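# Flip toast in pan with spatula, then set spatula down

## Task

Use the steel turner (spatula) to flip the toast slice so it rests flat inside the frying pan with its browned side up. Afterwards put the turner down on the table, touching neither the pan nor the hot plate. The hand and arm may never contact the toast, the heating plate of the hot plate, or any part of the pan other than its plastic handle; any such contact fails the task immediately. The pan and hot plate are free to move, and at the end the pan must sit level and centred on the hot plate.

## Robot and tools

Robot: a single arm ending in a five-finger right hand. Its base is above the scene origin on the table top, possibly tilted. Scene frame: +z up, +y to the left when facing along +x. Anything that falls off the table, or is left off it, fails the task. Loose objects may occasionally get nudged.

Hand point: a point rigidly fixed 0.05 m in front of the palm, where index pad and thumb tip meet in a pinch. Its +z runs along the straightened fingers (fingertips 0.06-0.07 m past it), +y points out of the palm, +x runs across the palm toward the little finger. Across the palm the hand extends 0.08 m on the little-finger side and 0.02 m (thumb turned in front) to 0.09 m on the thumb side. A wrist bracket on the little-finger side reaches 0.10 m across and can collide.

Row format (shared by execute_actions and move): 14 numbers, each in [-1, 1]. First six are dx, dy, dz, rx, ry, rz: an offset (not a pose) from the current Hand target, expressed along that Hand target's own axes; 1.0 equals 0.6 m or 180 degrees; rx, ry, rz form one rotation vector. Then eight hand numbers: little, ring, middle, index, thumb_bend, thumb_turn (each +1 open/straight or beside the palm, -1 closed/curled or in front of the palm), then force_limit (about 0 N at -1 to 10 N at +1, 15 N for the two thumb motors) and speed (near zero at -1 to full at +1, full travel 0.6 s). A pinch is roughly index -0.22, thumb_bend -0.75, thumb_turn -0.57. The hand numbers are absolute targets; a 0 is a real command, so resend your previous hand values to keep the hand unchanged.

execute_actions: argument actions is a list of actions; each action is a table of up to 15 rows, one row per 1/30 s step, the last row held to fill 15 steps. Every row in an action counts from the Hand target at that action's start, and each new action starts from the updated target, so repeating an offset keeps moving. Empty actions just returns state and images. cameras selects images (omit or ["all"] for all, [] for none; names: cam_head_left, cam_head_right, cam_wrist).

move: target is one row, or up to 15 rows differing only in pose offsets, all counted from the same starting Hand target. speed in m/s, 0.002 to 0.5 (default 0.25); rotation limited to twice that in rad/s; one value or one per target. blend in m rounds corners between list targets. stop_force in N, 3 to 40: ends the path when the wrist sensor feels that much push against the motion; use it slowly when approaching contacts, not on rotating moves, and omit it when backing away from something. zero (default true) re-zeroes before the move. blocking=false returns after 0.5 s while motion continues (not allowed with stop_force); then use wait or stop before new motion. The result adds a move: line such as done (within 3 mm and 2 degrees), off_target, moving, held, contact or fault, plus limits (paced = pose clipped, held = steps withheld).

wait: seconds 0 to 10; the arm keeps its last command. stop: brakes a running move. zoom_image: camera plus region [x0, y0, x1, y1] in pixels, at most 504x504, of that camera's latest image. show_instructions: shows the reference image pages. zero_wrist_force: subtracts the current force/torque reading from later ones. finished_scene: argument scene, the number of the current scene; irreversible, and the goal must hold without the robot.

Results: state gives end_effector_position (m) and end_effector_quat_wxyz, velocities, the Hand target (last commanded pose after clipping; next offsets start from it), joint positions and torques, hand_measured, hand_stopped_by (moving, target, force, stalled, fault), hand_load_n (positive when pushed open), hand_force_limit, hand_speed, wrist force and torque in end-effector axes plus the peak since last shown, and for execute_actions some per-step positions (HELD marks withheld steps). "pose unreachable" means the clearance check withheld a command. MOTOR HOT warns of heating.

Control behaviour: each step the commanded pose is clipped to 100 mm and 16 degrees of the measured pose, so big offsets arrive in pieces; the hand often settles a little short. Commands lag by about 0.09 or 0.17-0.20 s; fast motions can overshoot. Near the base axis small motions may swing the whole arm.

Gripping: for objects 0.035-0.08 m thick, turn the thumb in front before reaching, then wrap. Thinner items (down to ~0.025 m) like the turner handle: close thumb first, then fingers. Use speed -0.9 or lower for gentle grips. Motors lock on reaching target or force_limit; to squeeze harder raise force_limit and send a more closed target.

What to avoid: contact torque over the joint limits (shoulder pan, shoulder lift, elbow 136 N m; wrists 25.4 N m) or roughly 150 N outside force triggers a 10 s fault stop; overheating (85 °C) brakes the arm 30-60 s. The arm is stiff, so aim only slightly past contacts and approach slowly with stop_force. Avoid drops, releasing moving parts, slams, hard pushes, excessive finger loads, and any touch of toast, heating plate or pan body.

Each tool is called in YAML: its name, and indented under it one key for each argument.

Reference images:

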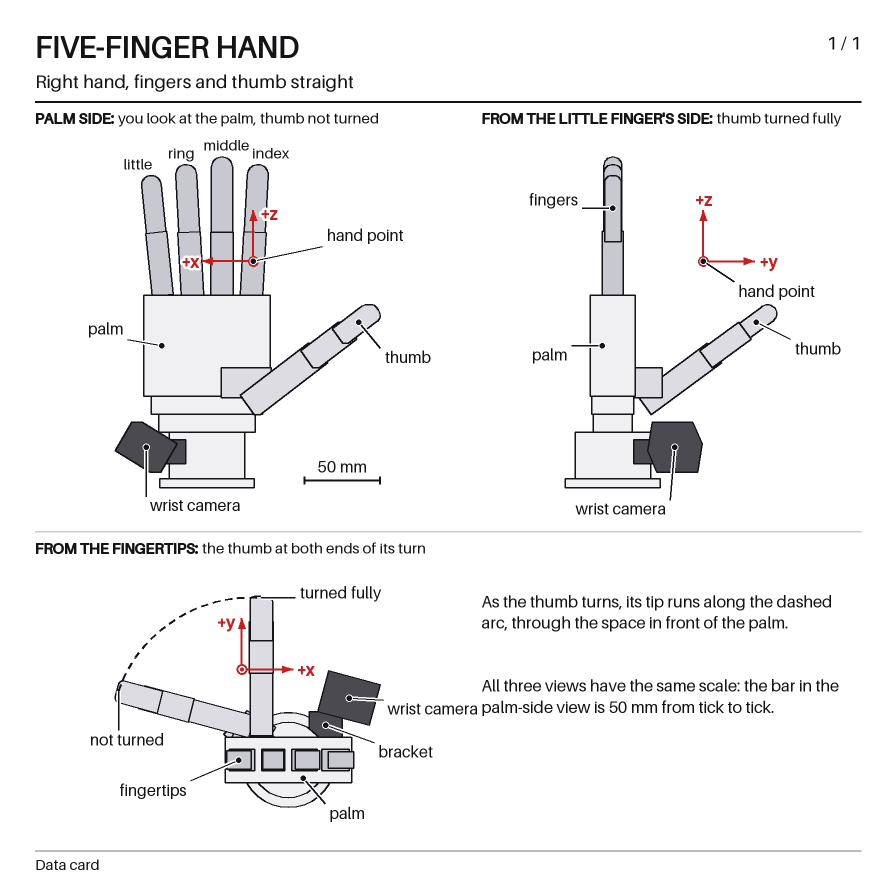

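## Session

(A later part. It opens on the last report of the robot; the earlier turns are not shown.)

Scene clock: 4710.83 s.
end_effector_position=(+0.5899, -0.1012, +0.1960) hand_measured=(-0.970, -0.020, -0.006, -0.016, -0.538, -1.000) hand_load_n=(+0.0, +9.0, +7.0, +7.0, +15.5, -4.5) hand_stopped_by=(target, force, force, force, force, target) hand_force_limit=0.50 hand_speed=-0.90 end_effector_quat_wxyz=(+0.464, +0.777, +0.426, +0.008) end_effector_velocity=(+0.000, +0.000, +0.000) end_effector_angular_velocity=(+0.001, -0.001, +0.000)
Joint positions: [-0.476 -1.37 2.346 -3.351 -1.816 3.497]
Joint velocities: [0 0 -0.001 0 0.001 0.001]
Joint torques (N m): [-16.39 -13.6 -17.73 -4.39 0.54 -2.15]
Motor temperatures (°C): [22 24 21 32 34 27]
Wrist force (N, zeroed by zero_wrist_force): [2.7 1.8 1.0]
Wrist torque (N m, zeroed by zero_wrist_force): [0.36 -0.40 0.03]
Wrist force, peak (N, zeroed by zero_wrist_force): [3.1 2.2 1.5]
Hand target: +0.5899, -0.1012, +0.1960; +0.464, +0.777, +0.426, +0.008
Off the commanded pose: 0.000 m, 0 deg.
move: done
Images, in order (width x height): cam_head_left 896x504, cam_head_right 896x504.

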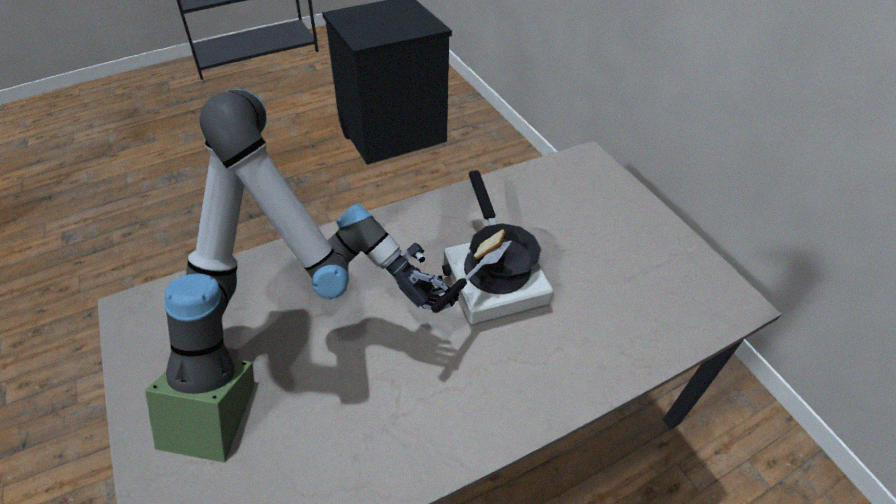

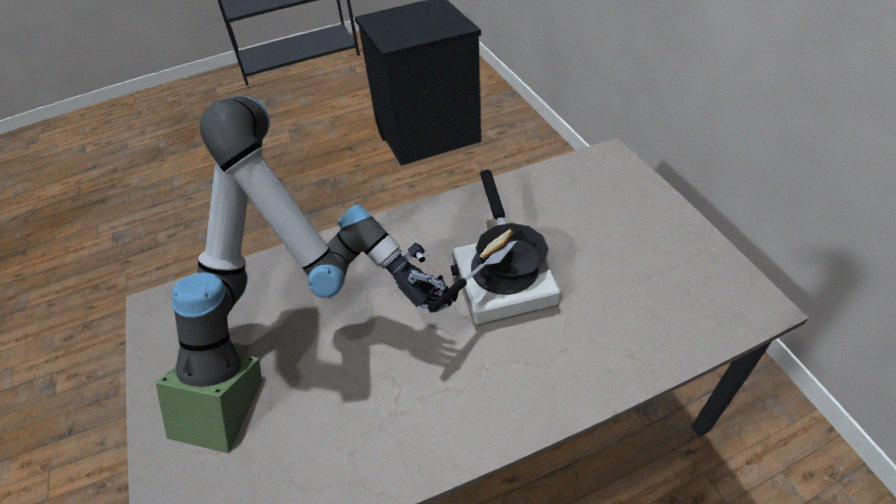

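move:
  target: [0.0015,-0.012,-0.0363,-0.0779,-0.0294,0.0021,-0.97,-0.97,-0.97,-0.97,-0.97,-1,0.5,-0.9]
  speed: 0.04
  cameras: ["cam_head_left","cam_head_right"]

zoom_image:
  camera: "cam_head_right"
  region: [465, 205, 555, 295]

zoom_image:
  camera: "cam_head_left"
  region: [460, 205, 550, 295]

Scene clock: 4720.20 s.
end_effector_position=(+0.5770, -0.0835, +0.2026) hand_measured=(-0.970, -0.020, -0.006, -0.016, -0.538, -1.000) hand_load_n=(+0.0, +8.0, +7.0, +7.5, +15.0, -4.0) hand_stopped_by=(target, force, force, force, force, target) hand_force_limit=0.50 hand_speed=-0.90 end_effector_quat_wxyz=(+0.574, +0.715, +0.398, +0.026) end_effector_velocity=(+0.000, -0.001, -0.001) end_effector_angular_velocity=(+0.003, +0.006, -0.001)
Joint positions: [-0.357 -1.184 2.36 -3.733 -2.083 3.506]
Joint velocities: [-0.002 -0.002 0.001 0.007 0.004 -0.002]
Joint torques (N m): [-17.77 -42.15 -7.54 -0.32 0.43 -0.76]
Motor temperatures (°C): [22 24 21 32 34 27]
Wrist force (N, zeroed by zero_wrist_force): [3.1 1.4 -0.2]
Wrist torque (N m, zeroed by zero_wrist_force): [0.38 -0.31 -0.02]
Wrist force, peak (N, zeroed by zero_wrist_force): [3.1 2.0 1.1]
Hand target: +0.5769, -0.0836, +0.2027; +0.574, +0.715, +0.398, +0.026
Off the commanded pose: 0.000 m, 0 deg.
move: done
Images, in order (width x height): cam_head_left 896x504, cam_head_right 896x504.

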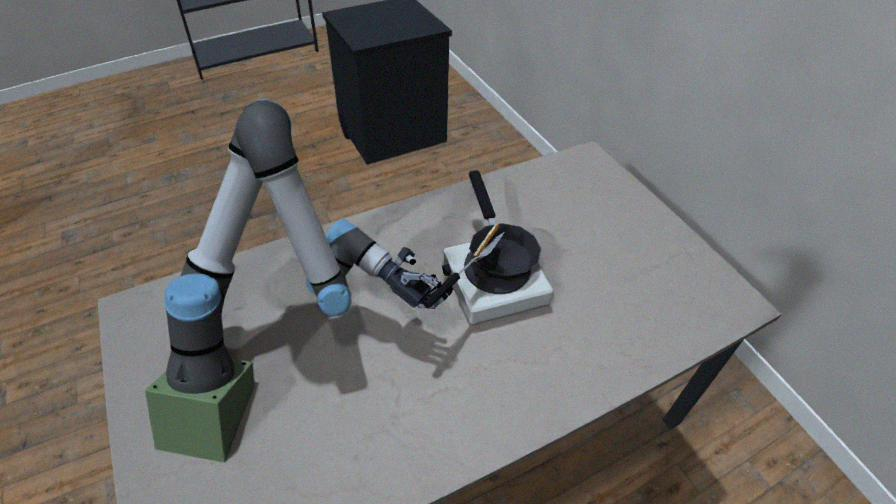

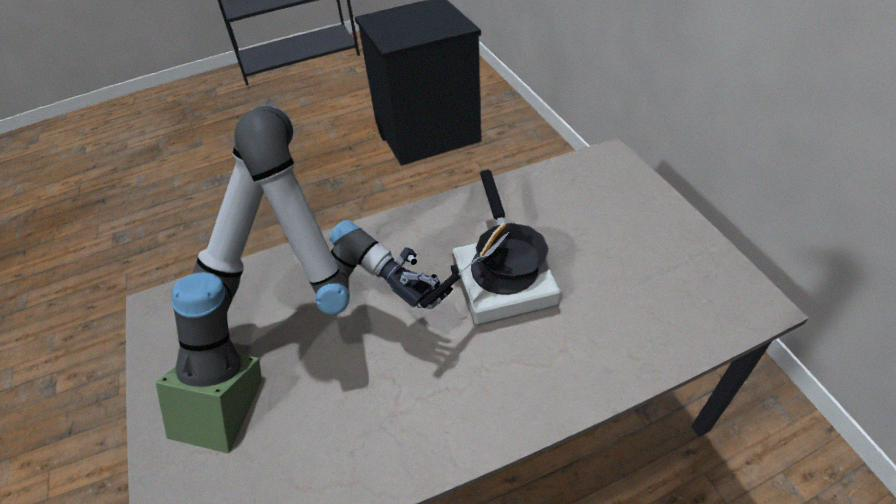

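Scaled by 5.600.

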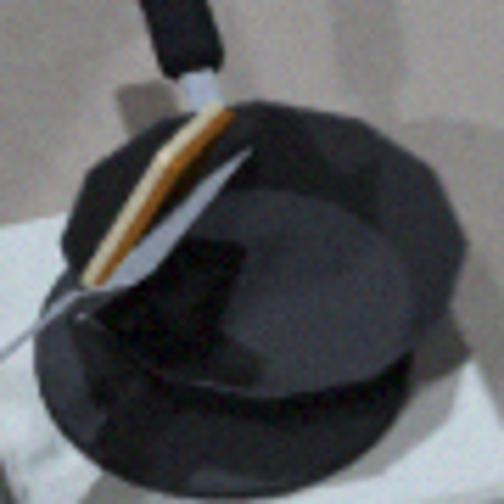

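Scaled by 5.600.

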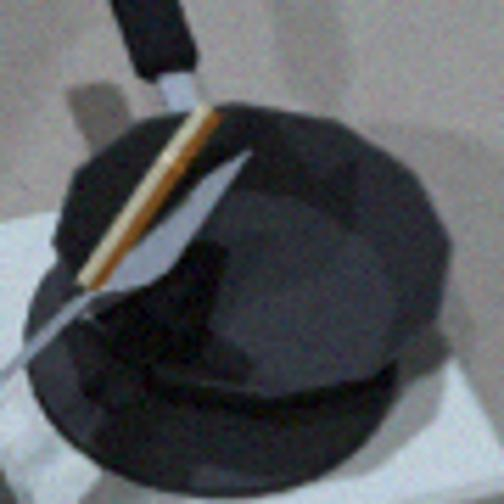

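move:
  target: [0.0657,-0.0214,-0.0117,-0.1515,-0.0734,-0.0374,-0.97,-0.97,-0.97,-0.97,-0.97,-1,0.5,-0.9]
  speed: 0.05
  cameras: ["cam_head_left","cam_head_right"]

zoom_image:
  camera: "cam_head_right"
  region: [465, 205, 555, 295]

zoom_image:
  camera: "cam_head_left"
  region: [460, 205, 550, 295]

Scene clock: 4752.93 s.
end_effector_position=(+0.5860, -0.0676, +0.1884) hand_measured=(-0.970, -0.020, -0.006, -0.016, -0.538, -1.000) hand_load_n=(+0.0, +3.5, +5.5, +10.5, +14.0, -1.5) hand_stopped_by=(target, force, force, force, force, target) hand_force_limit=0.50 hand_speed=-0.90 end_effector_quat_wxyz=(+0.685, +0.623, +0.377, +0.014) end_effector_velocity=(+0.000, +0.000, +0.000) end_effector_angular_velocity=(+0.001, -0.002, +0.000)
Joint positions: [-0.239 -0.883 2.2 -4.1 -2.381 3.344]
Joint velocities: [-0.001 0 0.001 -0.001 0 0.002]
Joint torques (N m): [-10.73 -34.48 -3.11 -2.12 -1.23 -0.23]
Motor temperatures (°C): [22 24 21 32 34 27]
Wrist force (N, zeroed by zero_wrist_force): [2.5 2.9 -1.0]
Wrist torque (N m, zeroed by zero_wrist_force): [0.26 -0.24 0.36]
Wrist force, peak (N, zeroed by zero_wrist_force): [2.4 3.3 -0.9]
Hand target: +0.5860, -0.0676, +0.1884; +0.685, +0.623, +0.377, +0.014
Off the commanded pose: 0.019 m, 14 deg.
FORCE FAULT: contact force on the arm reached its limit, and the arm stopped for 10 seconds. The contact can be on any part of the arm, not only on its tool. That time counts as 20 of the actions that you can send in this scene. The arm's remaining commands of this call were not run. The arm now holds where it stands, not its last command. The arm accepts commands again.
move: fault
Images, in order (width x height): cam_head_left 896x504, cam_head_right 896x504.

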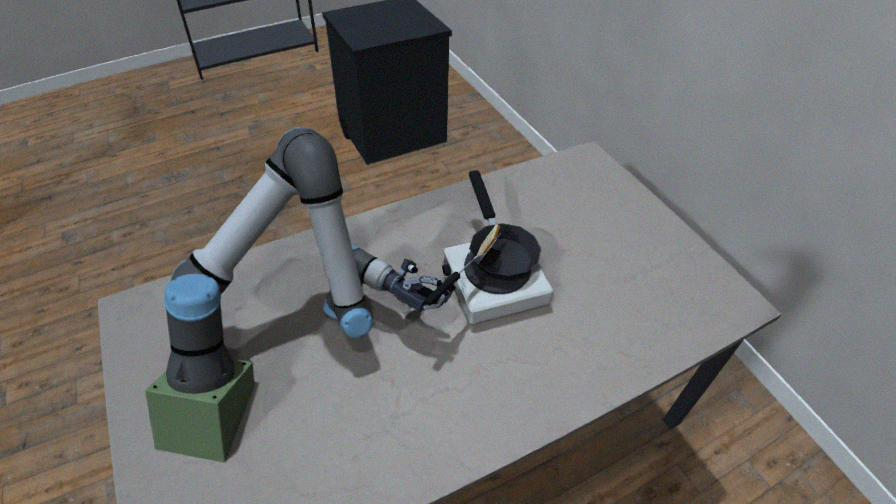

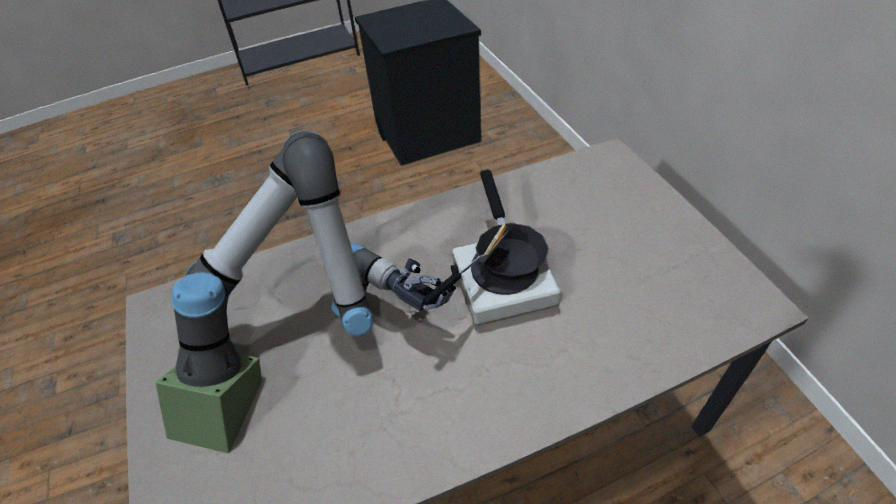

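Scaled by 5.600.

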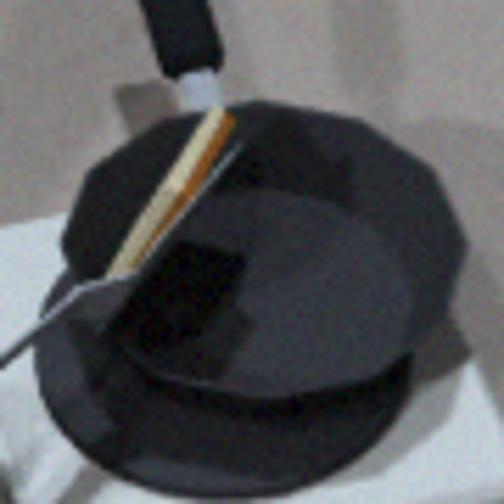

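Scaled by 5.600.

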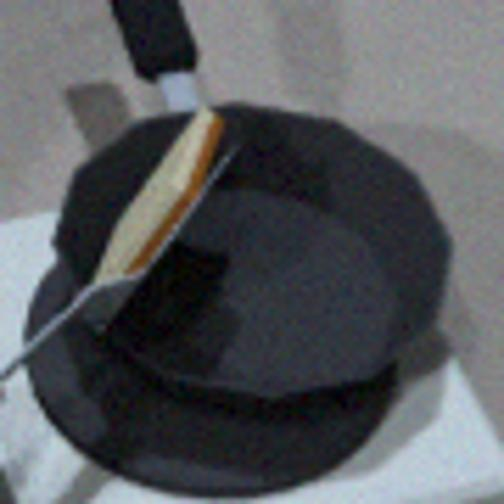

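wait:
  seconds: 0.1

zoom_image:
  camera: "cam_head_right"
  region: [425, 190, 585, 315]

zoom_image:
  camera: "cam_head_left"
  region: [425, 190, 585, 315]

Scene clock: 4772.27 s.
end_effector_position=(+0.5860, -0.0676, +0.1884) hand_measured=(-0.970, -0.020, -0.006, -0.016, -0.538, -1.000) hand_load_n=(+0.0, +3.5, +5.5, +10.5, +14.0, -1.5) hand_stopped_by=(target, force, force, force, force, target) hand_force_limit=0.50 hand_speed=-0.90 end_effector_quat_wxyz=(+0.685, +0.623, +0.377, +0.014) end_effector_velocity=(+0.000, +0.000, +0.000) end_effector_angular_velocity=(+0.000, +0.000, +0.000)
Joint positions: [-0.239 -0.883 2.2 -4.1 -2.381 3.344]
Joint velocities: [0 0 0 0 -0.001 0]
Joint torques (N m): [-10.94 -35.33 -1.87 -1.71 -0.89 0]
Motor temperatures (°C): [22 24 21 32 34 27]
Wrist force (N, zeroed by zero_wrist_force): [2.6 3.1 -0.9]
Wrist torque (N m, zeroed by zero_wrist_force): [0.29 -0.25 0.37]
Wrist force, peak (N, zeroed by zero_wrist_force): [2.6 3.1 -0.9]
Hand target: +0.5860, -0.0676, +0.1884; +0.685, +0.623, +0.377, +0.014
Off the commanded pose: 0.019 m, 14 deg.
wait: 0.10 s; at rest from the start
camera_calibration:
cam_wrist: T_world_to_cam=[[0.634874, 0.364118, 0.681435, -0.481883], [-0.76072, 0.140425, 0.633708, 0.336248], [0.135054, -0.920706, 0.366144, -0.0967889], [0, 0, 0, 1]] pos_world=[0.574798, 0.0391308, 0.150728]

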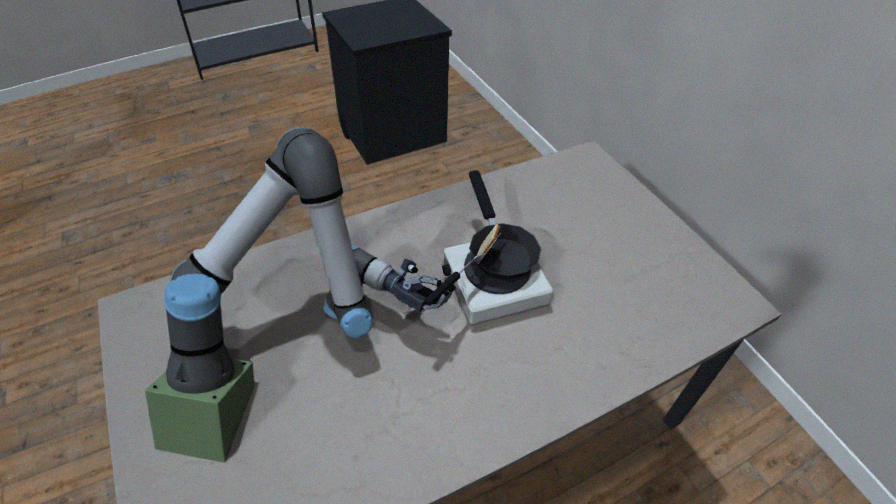

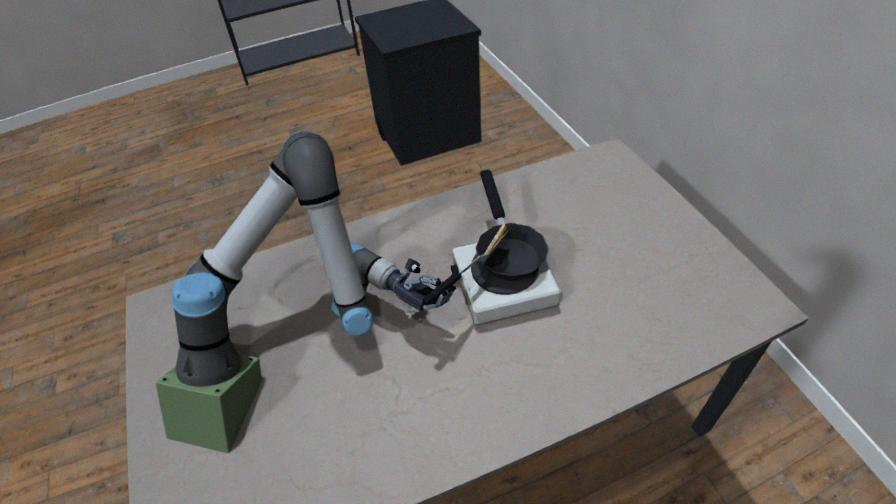

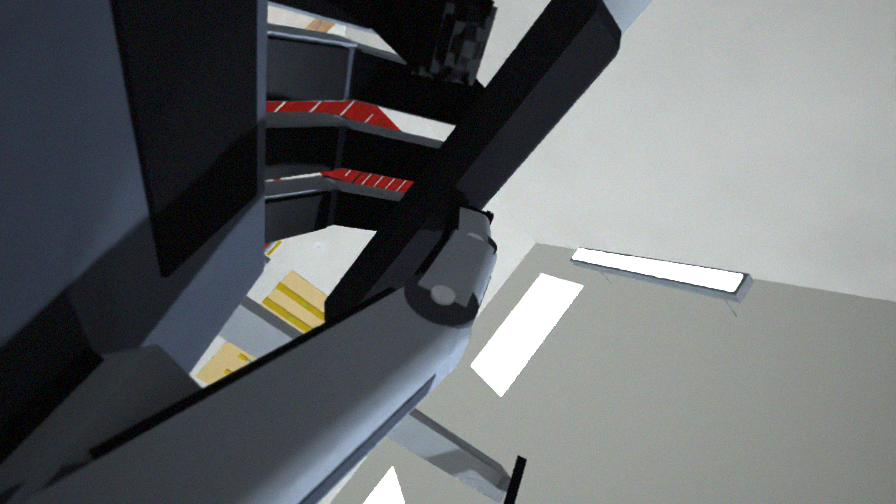

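Scaled by 3.150.

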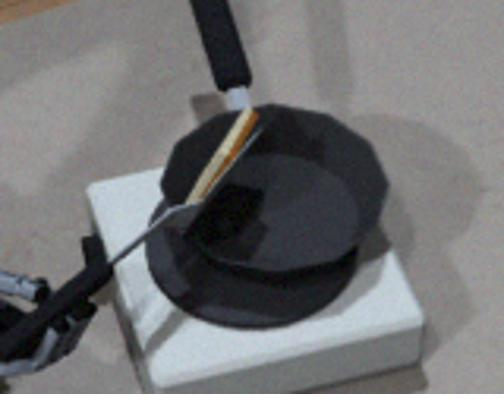

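Scaled by 3.150.

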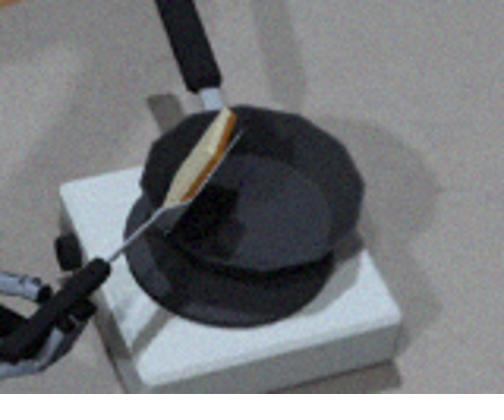

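zoom_image:
  camera: "cam_head_right"
  region: [465, 205, 555, 295]

zoom_image:
  camera: "cam_head_left"
  region: [460, 205, 550, 295]

zoom_image:
  camera: "cam_head_right"
  region: [320, 240, 470, 350]

zoom_image:
  camera: "cam_head_right"
  region: [445, 160, 545, 260]

Scaled by 5.600.

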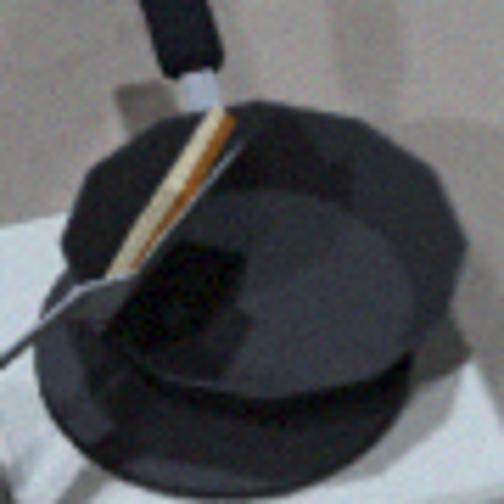

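Scaled by 5.600.

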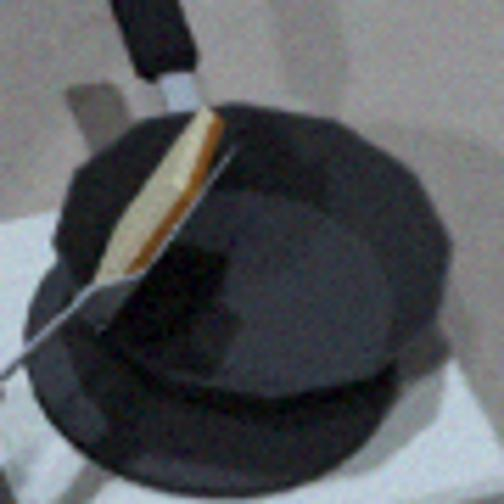

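Scaled by 3.360.

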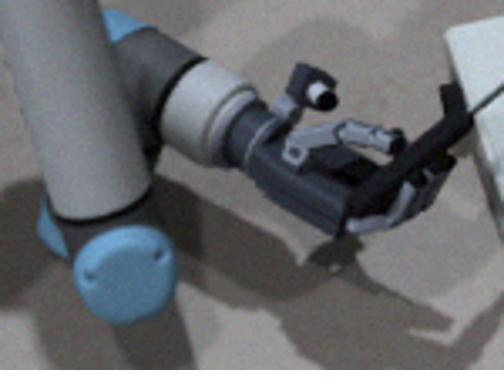

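Scaled by 5.040.

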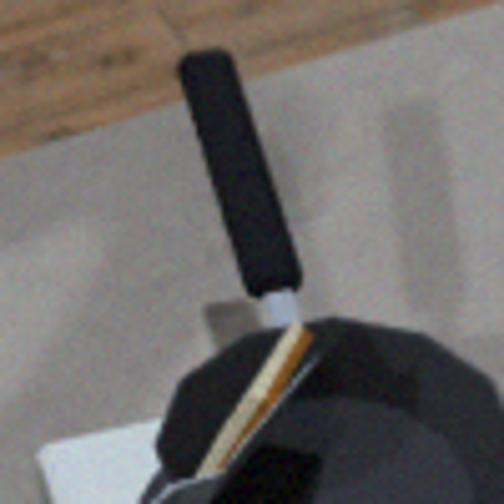

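move:
  target: [-0.0038,0.0097,0.0327,0,0,0,-0.97,-0.97,-0.97,-0.97,-0.97,-1,0.5,-0.9]
  speed: 0.03

zoom_image:
  camera: "cam_head_right"
  region: [465, 205, 555, 295]

zoom_image:
  camera: "cam_head_left"
  region: [460, 205, 550, 295]

Scene clock: 4791.07 s.
end_effector_position=(+0.5975, -0.0840, +0.1934) hand_measured=(-0.970, -0.020, -0.006, -0.016, -0.538, -1.000) hand_load_n=(+0.0, +7.0, +7.0, +8.5, +14.0, -3.5) hand_stopped_by=(target, force, force, force, force, target) hand_force_limit=0.50 hand_speed=-0.90 end_effector_quat_wxyz=(+0.685, +0.623, +0.377, +0.013) end_effector_velocity=(-0.001, +0.001, -0.001) end_effector_angular_velocity=(-0.002, +0.003, -0.002)
Joint positions: [-0.28 -0.878 2.177 -4.096 -2.343 3.324]
Joint velocities: [0.004 0.001 0.002 0 -0.005 0]
Joint torques (N m): [-6.79 -30.56 4.21 -1.42 -1.99 1.66]
Motor temperatures (°C): [22 24 21 32 34 27]
Wrist force (N, zeroed by zero_wrist_force): [3.3 1.8 -0.4]
Wrist torque (N m, zeroed by zero_wrist_force): [0.41 -0.28 0.04]
Wrist force, peak (N, zeroed by zero_wrist_force): [3.2 2.7 -1.4]
Hand target: +0.5974, -0.0840, +0.1934; +0.685, +0.623, +0.377, +0.014
Off the commanded pose: 0.000 m, 0 deg.
move: done
camera_calibration:
cam_wrist: T_world_to_cam=[[0.634996, 0.364218, 0.681268, -0.486668], [-0.760599, 0.140464, 0.633844, 0.344115], [0.135164, -0.92066, 0.366218, -0.11541], [0, 0, 0, 1]] pos_world=[0.586365, 0.0226644, 0.155701]

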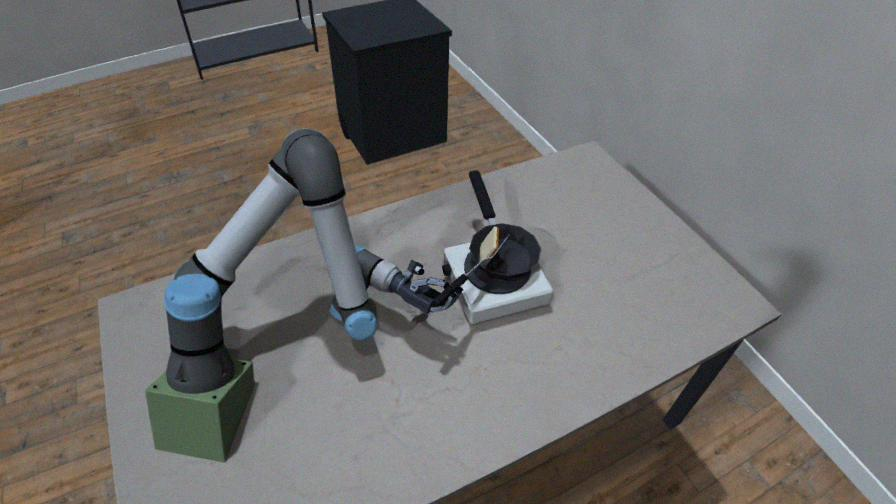

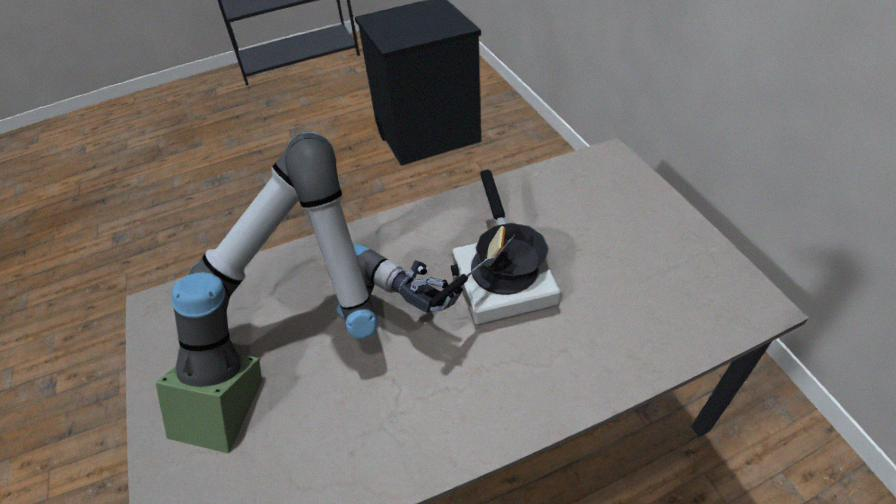

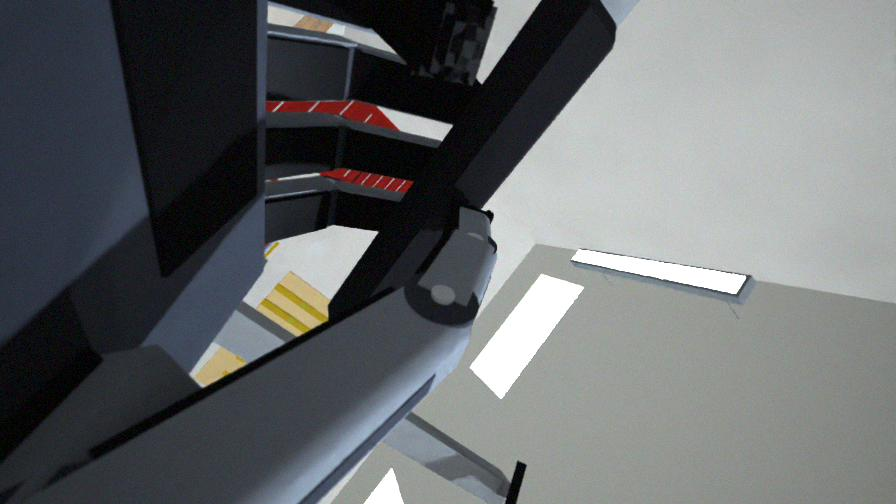

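Scaled by 5.600.

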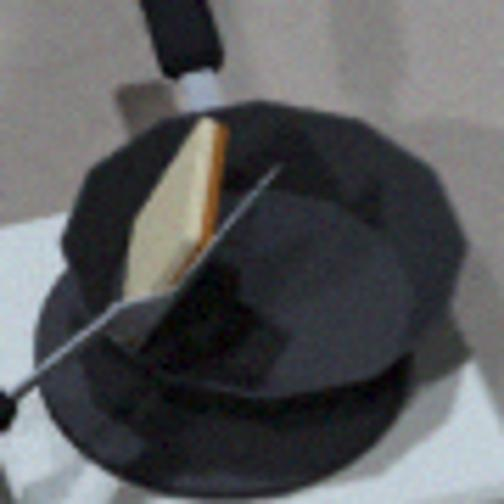

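Scaled by 5.600.

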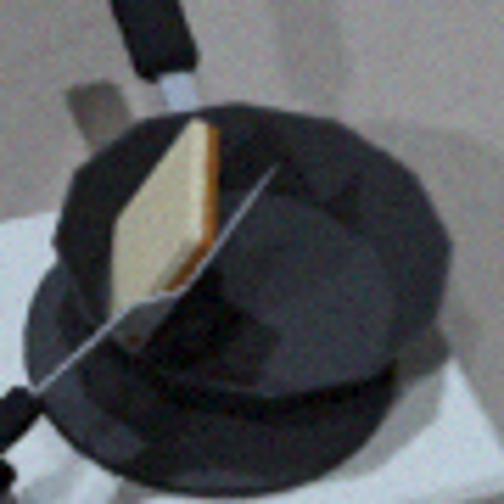

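move:
  target:
    - [-0.0208,0.036,-0.0025,0,0,0,-0.97,-0.97,-0.97,-0.97,-0.97,-1,0.5,-0.9]
    - [-0.0143,0.0491,0.1308,-0.0554,0.096,-0.0067,-0.97,-0.97,-0.97,-0.97,-0.97,-1,0.5,-0.9]
  speed: [0.03,0.04]

zoom_image:
  camera: "cam_head_right"
  region: [465, 205, 555, 295]

zoom_image:
  camera: "cam_head_left"
  region: [460, 205, 550, 295]

Scene clock: 4804.07 s.
end_effector_position=(+0.6465, -0.1480, +0.2183) hand_measured=(-0.970, -0.020, -0.006, -0.016, -0.538, -1.000) hand_load_n=(+0.0, +7.0, +7.0, +9.0, +14.0, -2.5) hand_stopped_by=(target, force, force, force, force, target) hand_force_limit=0.50 hand_speed=-0.90 end_effector_quat_wxyz=(+0.672, +0.548, +0.480, +0.132) end_effector_velocity=(+0.000, +0.000, +0.000) end_effector_angular_velocity=(+0.000, +0.003, -0.002)
Joint positions: [-0.586 -0.775 2.145 -4.427 -1.753 3.124]
Joint velocities: [0 -0.001 0.002 0.002 -0.001 -0.002]
Joint torques (N m): [-8.81 -49.23 4.08 0.47 -2.25 1.6]
Motor temperatures (°C): [22 24 21 32 34 27]
Wrist force (N, zeroed by zero_wrist_force): [3.2 1.5 0.1]
Wrist torque (N m, zeroed by zero_wrist_force): [0.39 -0.24 0.00]
Wrist force, peak (N, zeroed by zero_wrist_force): [3.5 1.9 -0.8]
Hand target: +0.6465, -0.1479, +0.2183; +0.672, +0.548, +0.480, +0.132
Off the commanded pose: 0.000 m, 0 deg.
move: done
camera_calibration:
cam_wrist: T_world_to_cam=[[0.47226, 0.559175, 0.681391, -0.377401], [-0.762859, -0.128002, 0.633768, 0.336242], [0.441607, -0.819108, 0.366122, -0.37307], [0, 0, 0, 1]] pos_world=[0.599487, -0.0515119, 0.180647]

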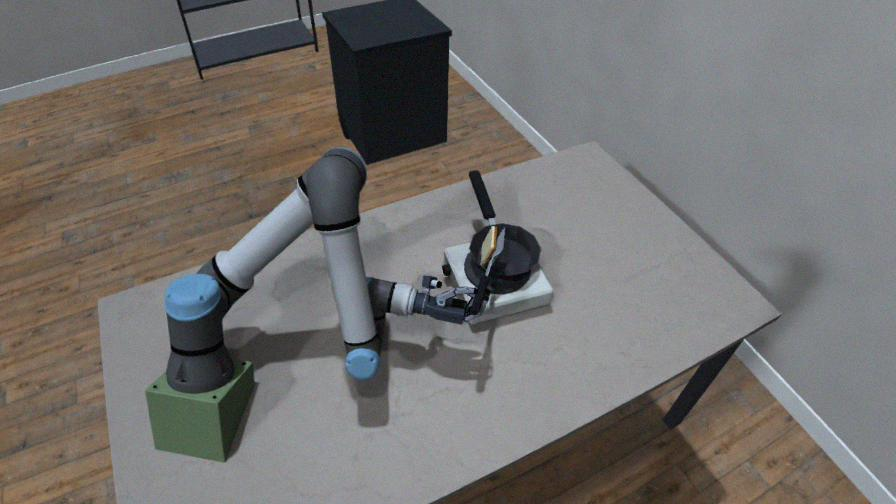

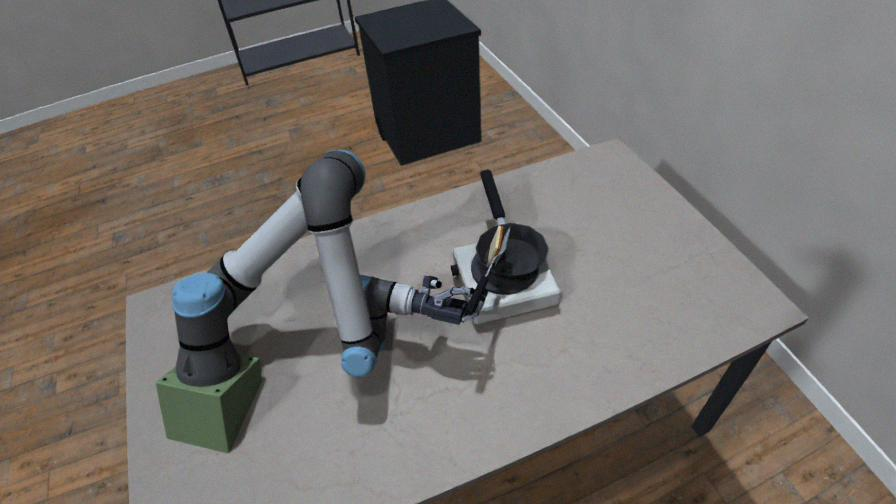

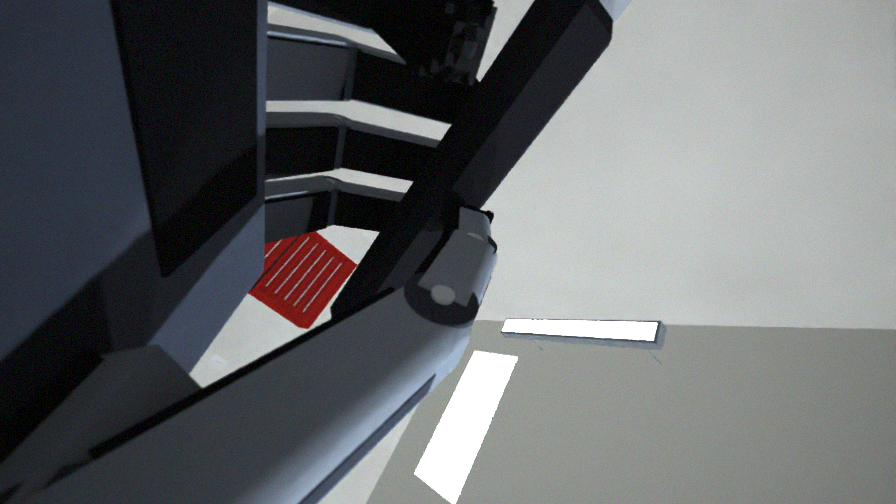

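Scaled by 5.600.

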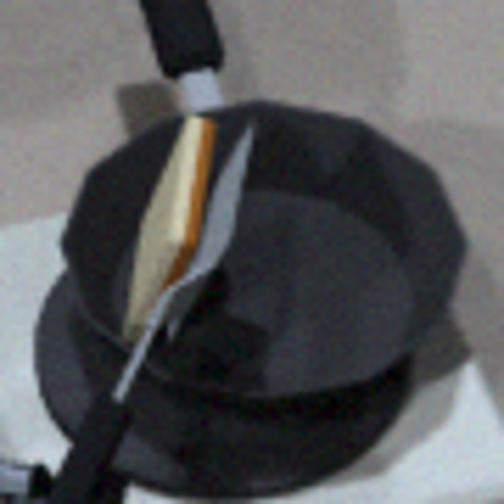

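Scaled by 5.600.

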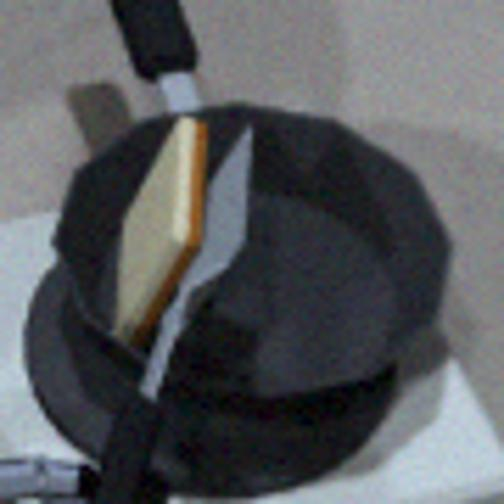

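move:
  target: [-0.0047,0.0033,-0.0503,0,0,0,-0.97,-0.97,-0.97,-0.97,-0.97,-1,0.5,-0.9]
  speed: 0.03
  stop_force: 8

zoom_image:
  camera: "cam_head_right"
  region: [465, 205, 555, 295]

zoom_image:
  camera: "cam_head_left"
  region: [460, 205, 550, 295]

Scene clock: 4810.50 s.
end_effector_position=(+0.6219, -0.1308, +0.2233) hand_measured=(-0.970, -0.020, -0.006, -0.016, -0.538, -1.000) hand_load_n=(+0.0, +6.5, +7.0, +9.0, +14.0, -2.5) hand_stopped_by=(target, force, force, force, force, target) hand_force_limit=0.50 hand_speed=-0.90 end_effector_quat_wxyz=(+0.672, +0.548, +0.480, +0.132) end_effector_velocity=(-0.001, +0.000, +0.000) end_effector_angular_velocity=(+0.001, +0.000, -0.001)
Joint positions: [-0.578 -0.803 2.226 -4.48 -1.76 3.125]
Joint velocities: [0 0 0.001 -0.001 0 0.001]
Joint torques (N m): [-22.39 -21.98 -9.26 0.35 0.6 1.85]
Motor temperatures (°C): [22 24 21 32 34 27]
Wrist force (N, zeroed by zero_wrist_force): [3.1 1.3 0.0]
Wrist torque (N m, zeroed by zero_wrist_force): [0.34 -0.27 -0.05]
Wrist force, peak (N, zeroed by zero_wrist_force): [3.6 1.8 0.0]
Hand target: +0.6219, -0.1308, +0.2233; +0.672, +0.548, +0.480, +0.132
Off the commanded pose: 0.000 m, 0 deg.
move: done
camera_calibration:
cam_wrist: T_world_to_cam=[[0.472178, 0.559075, 0.68153, -0.378811], [-0.762868, -0.128222, 0.633713, 0.316543], [0.44168, -0.819142, 0.365957, -0.349962], [0, 0, 0, 1]] pos_world=[0.574917, -0.0342978, 0.185645]

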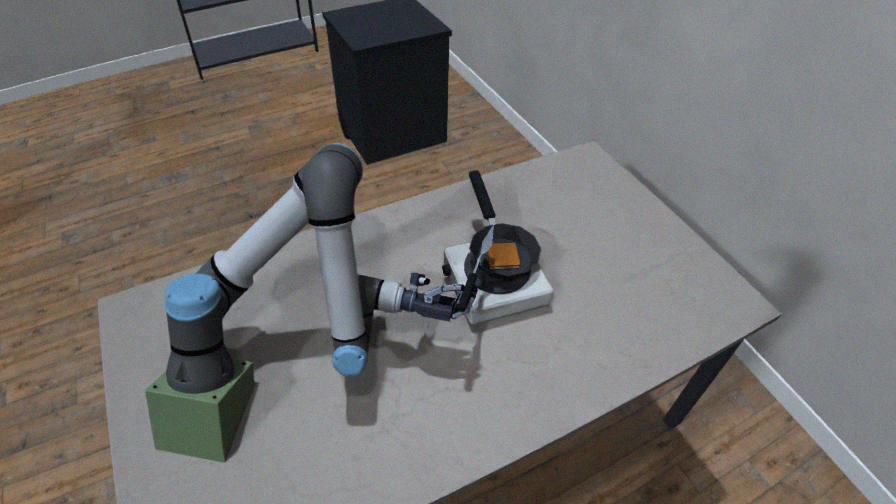

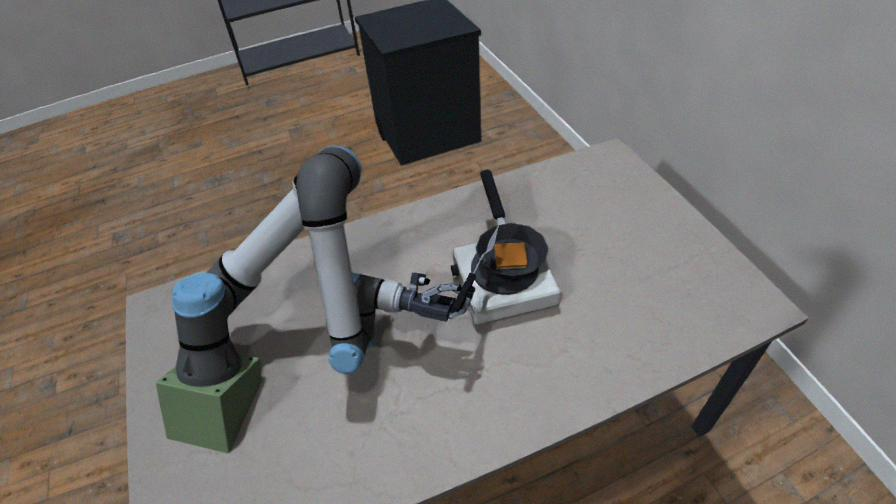

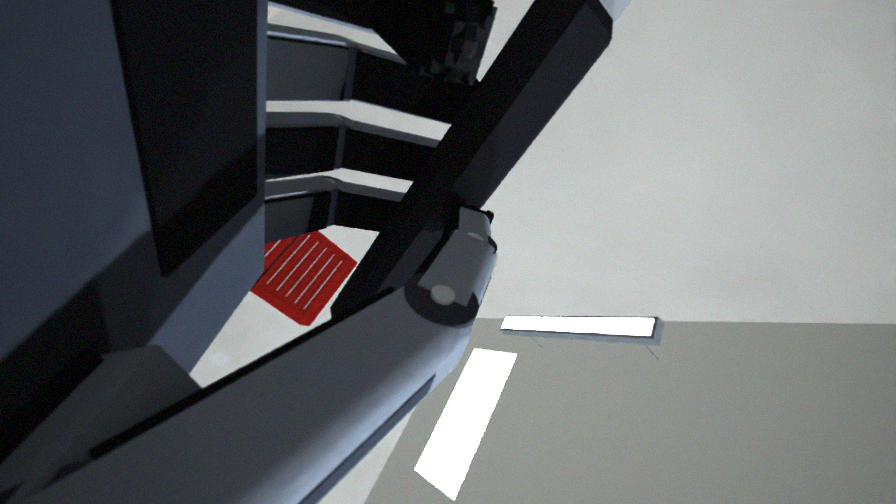

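Scaled by 5.600.

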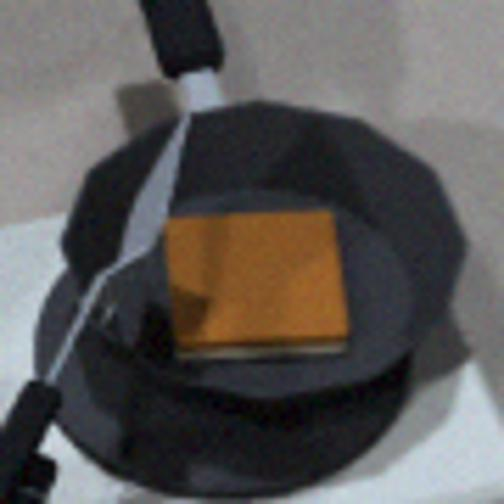

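Scaled by 5.600.

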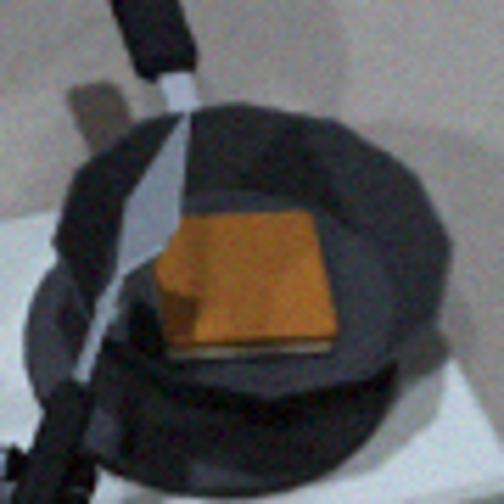

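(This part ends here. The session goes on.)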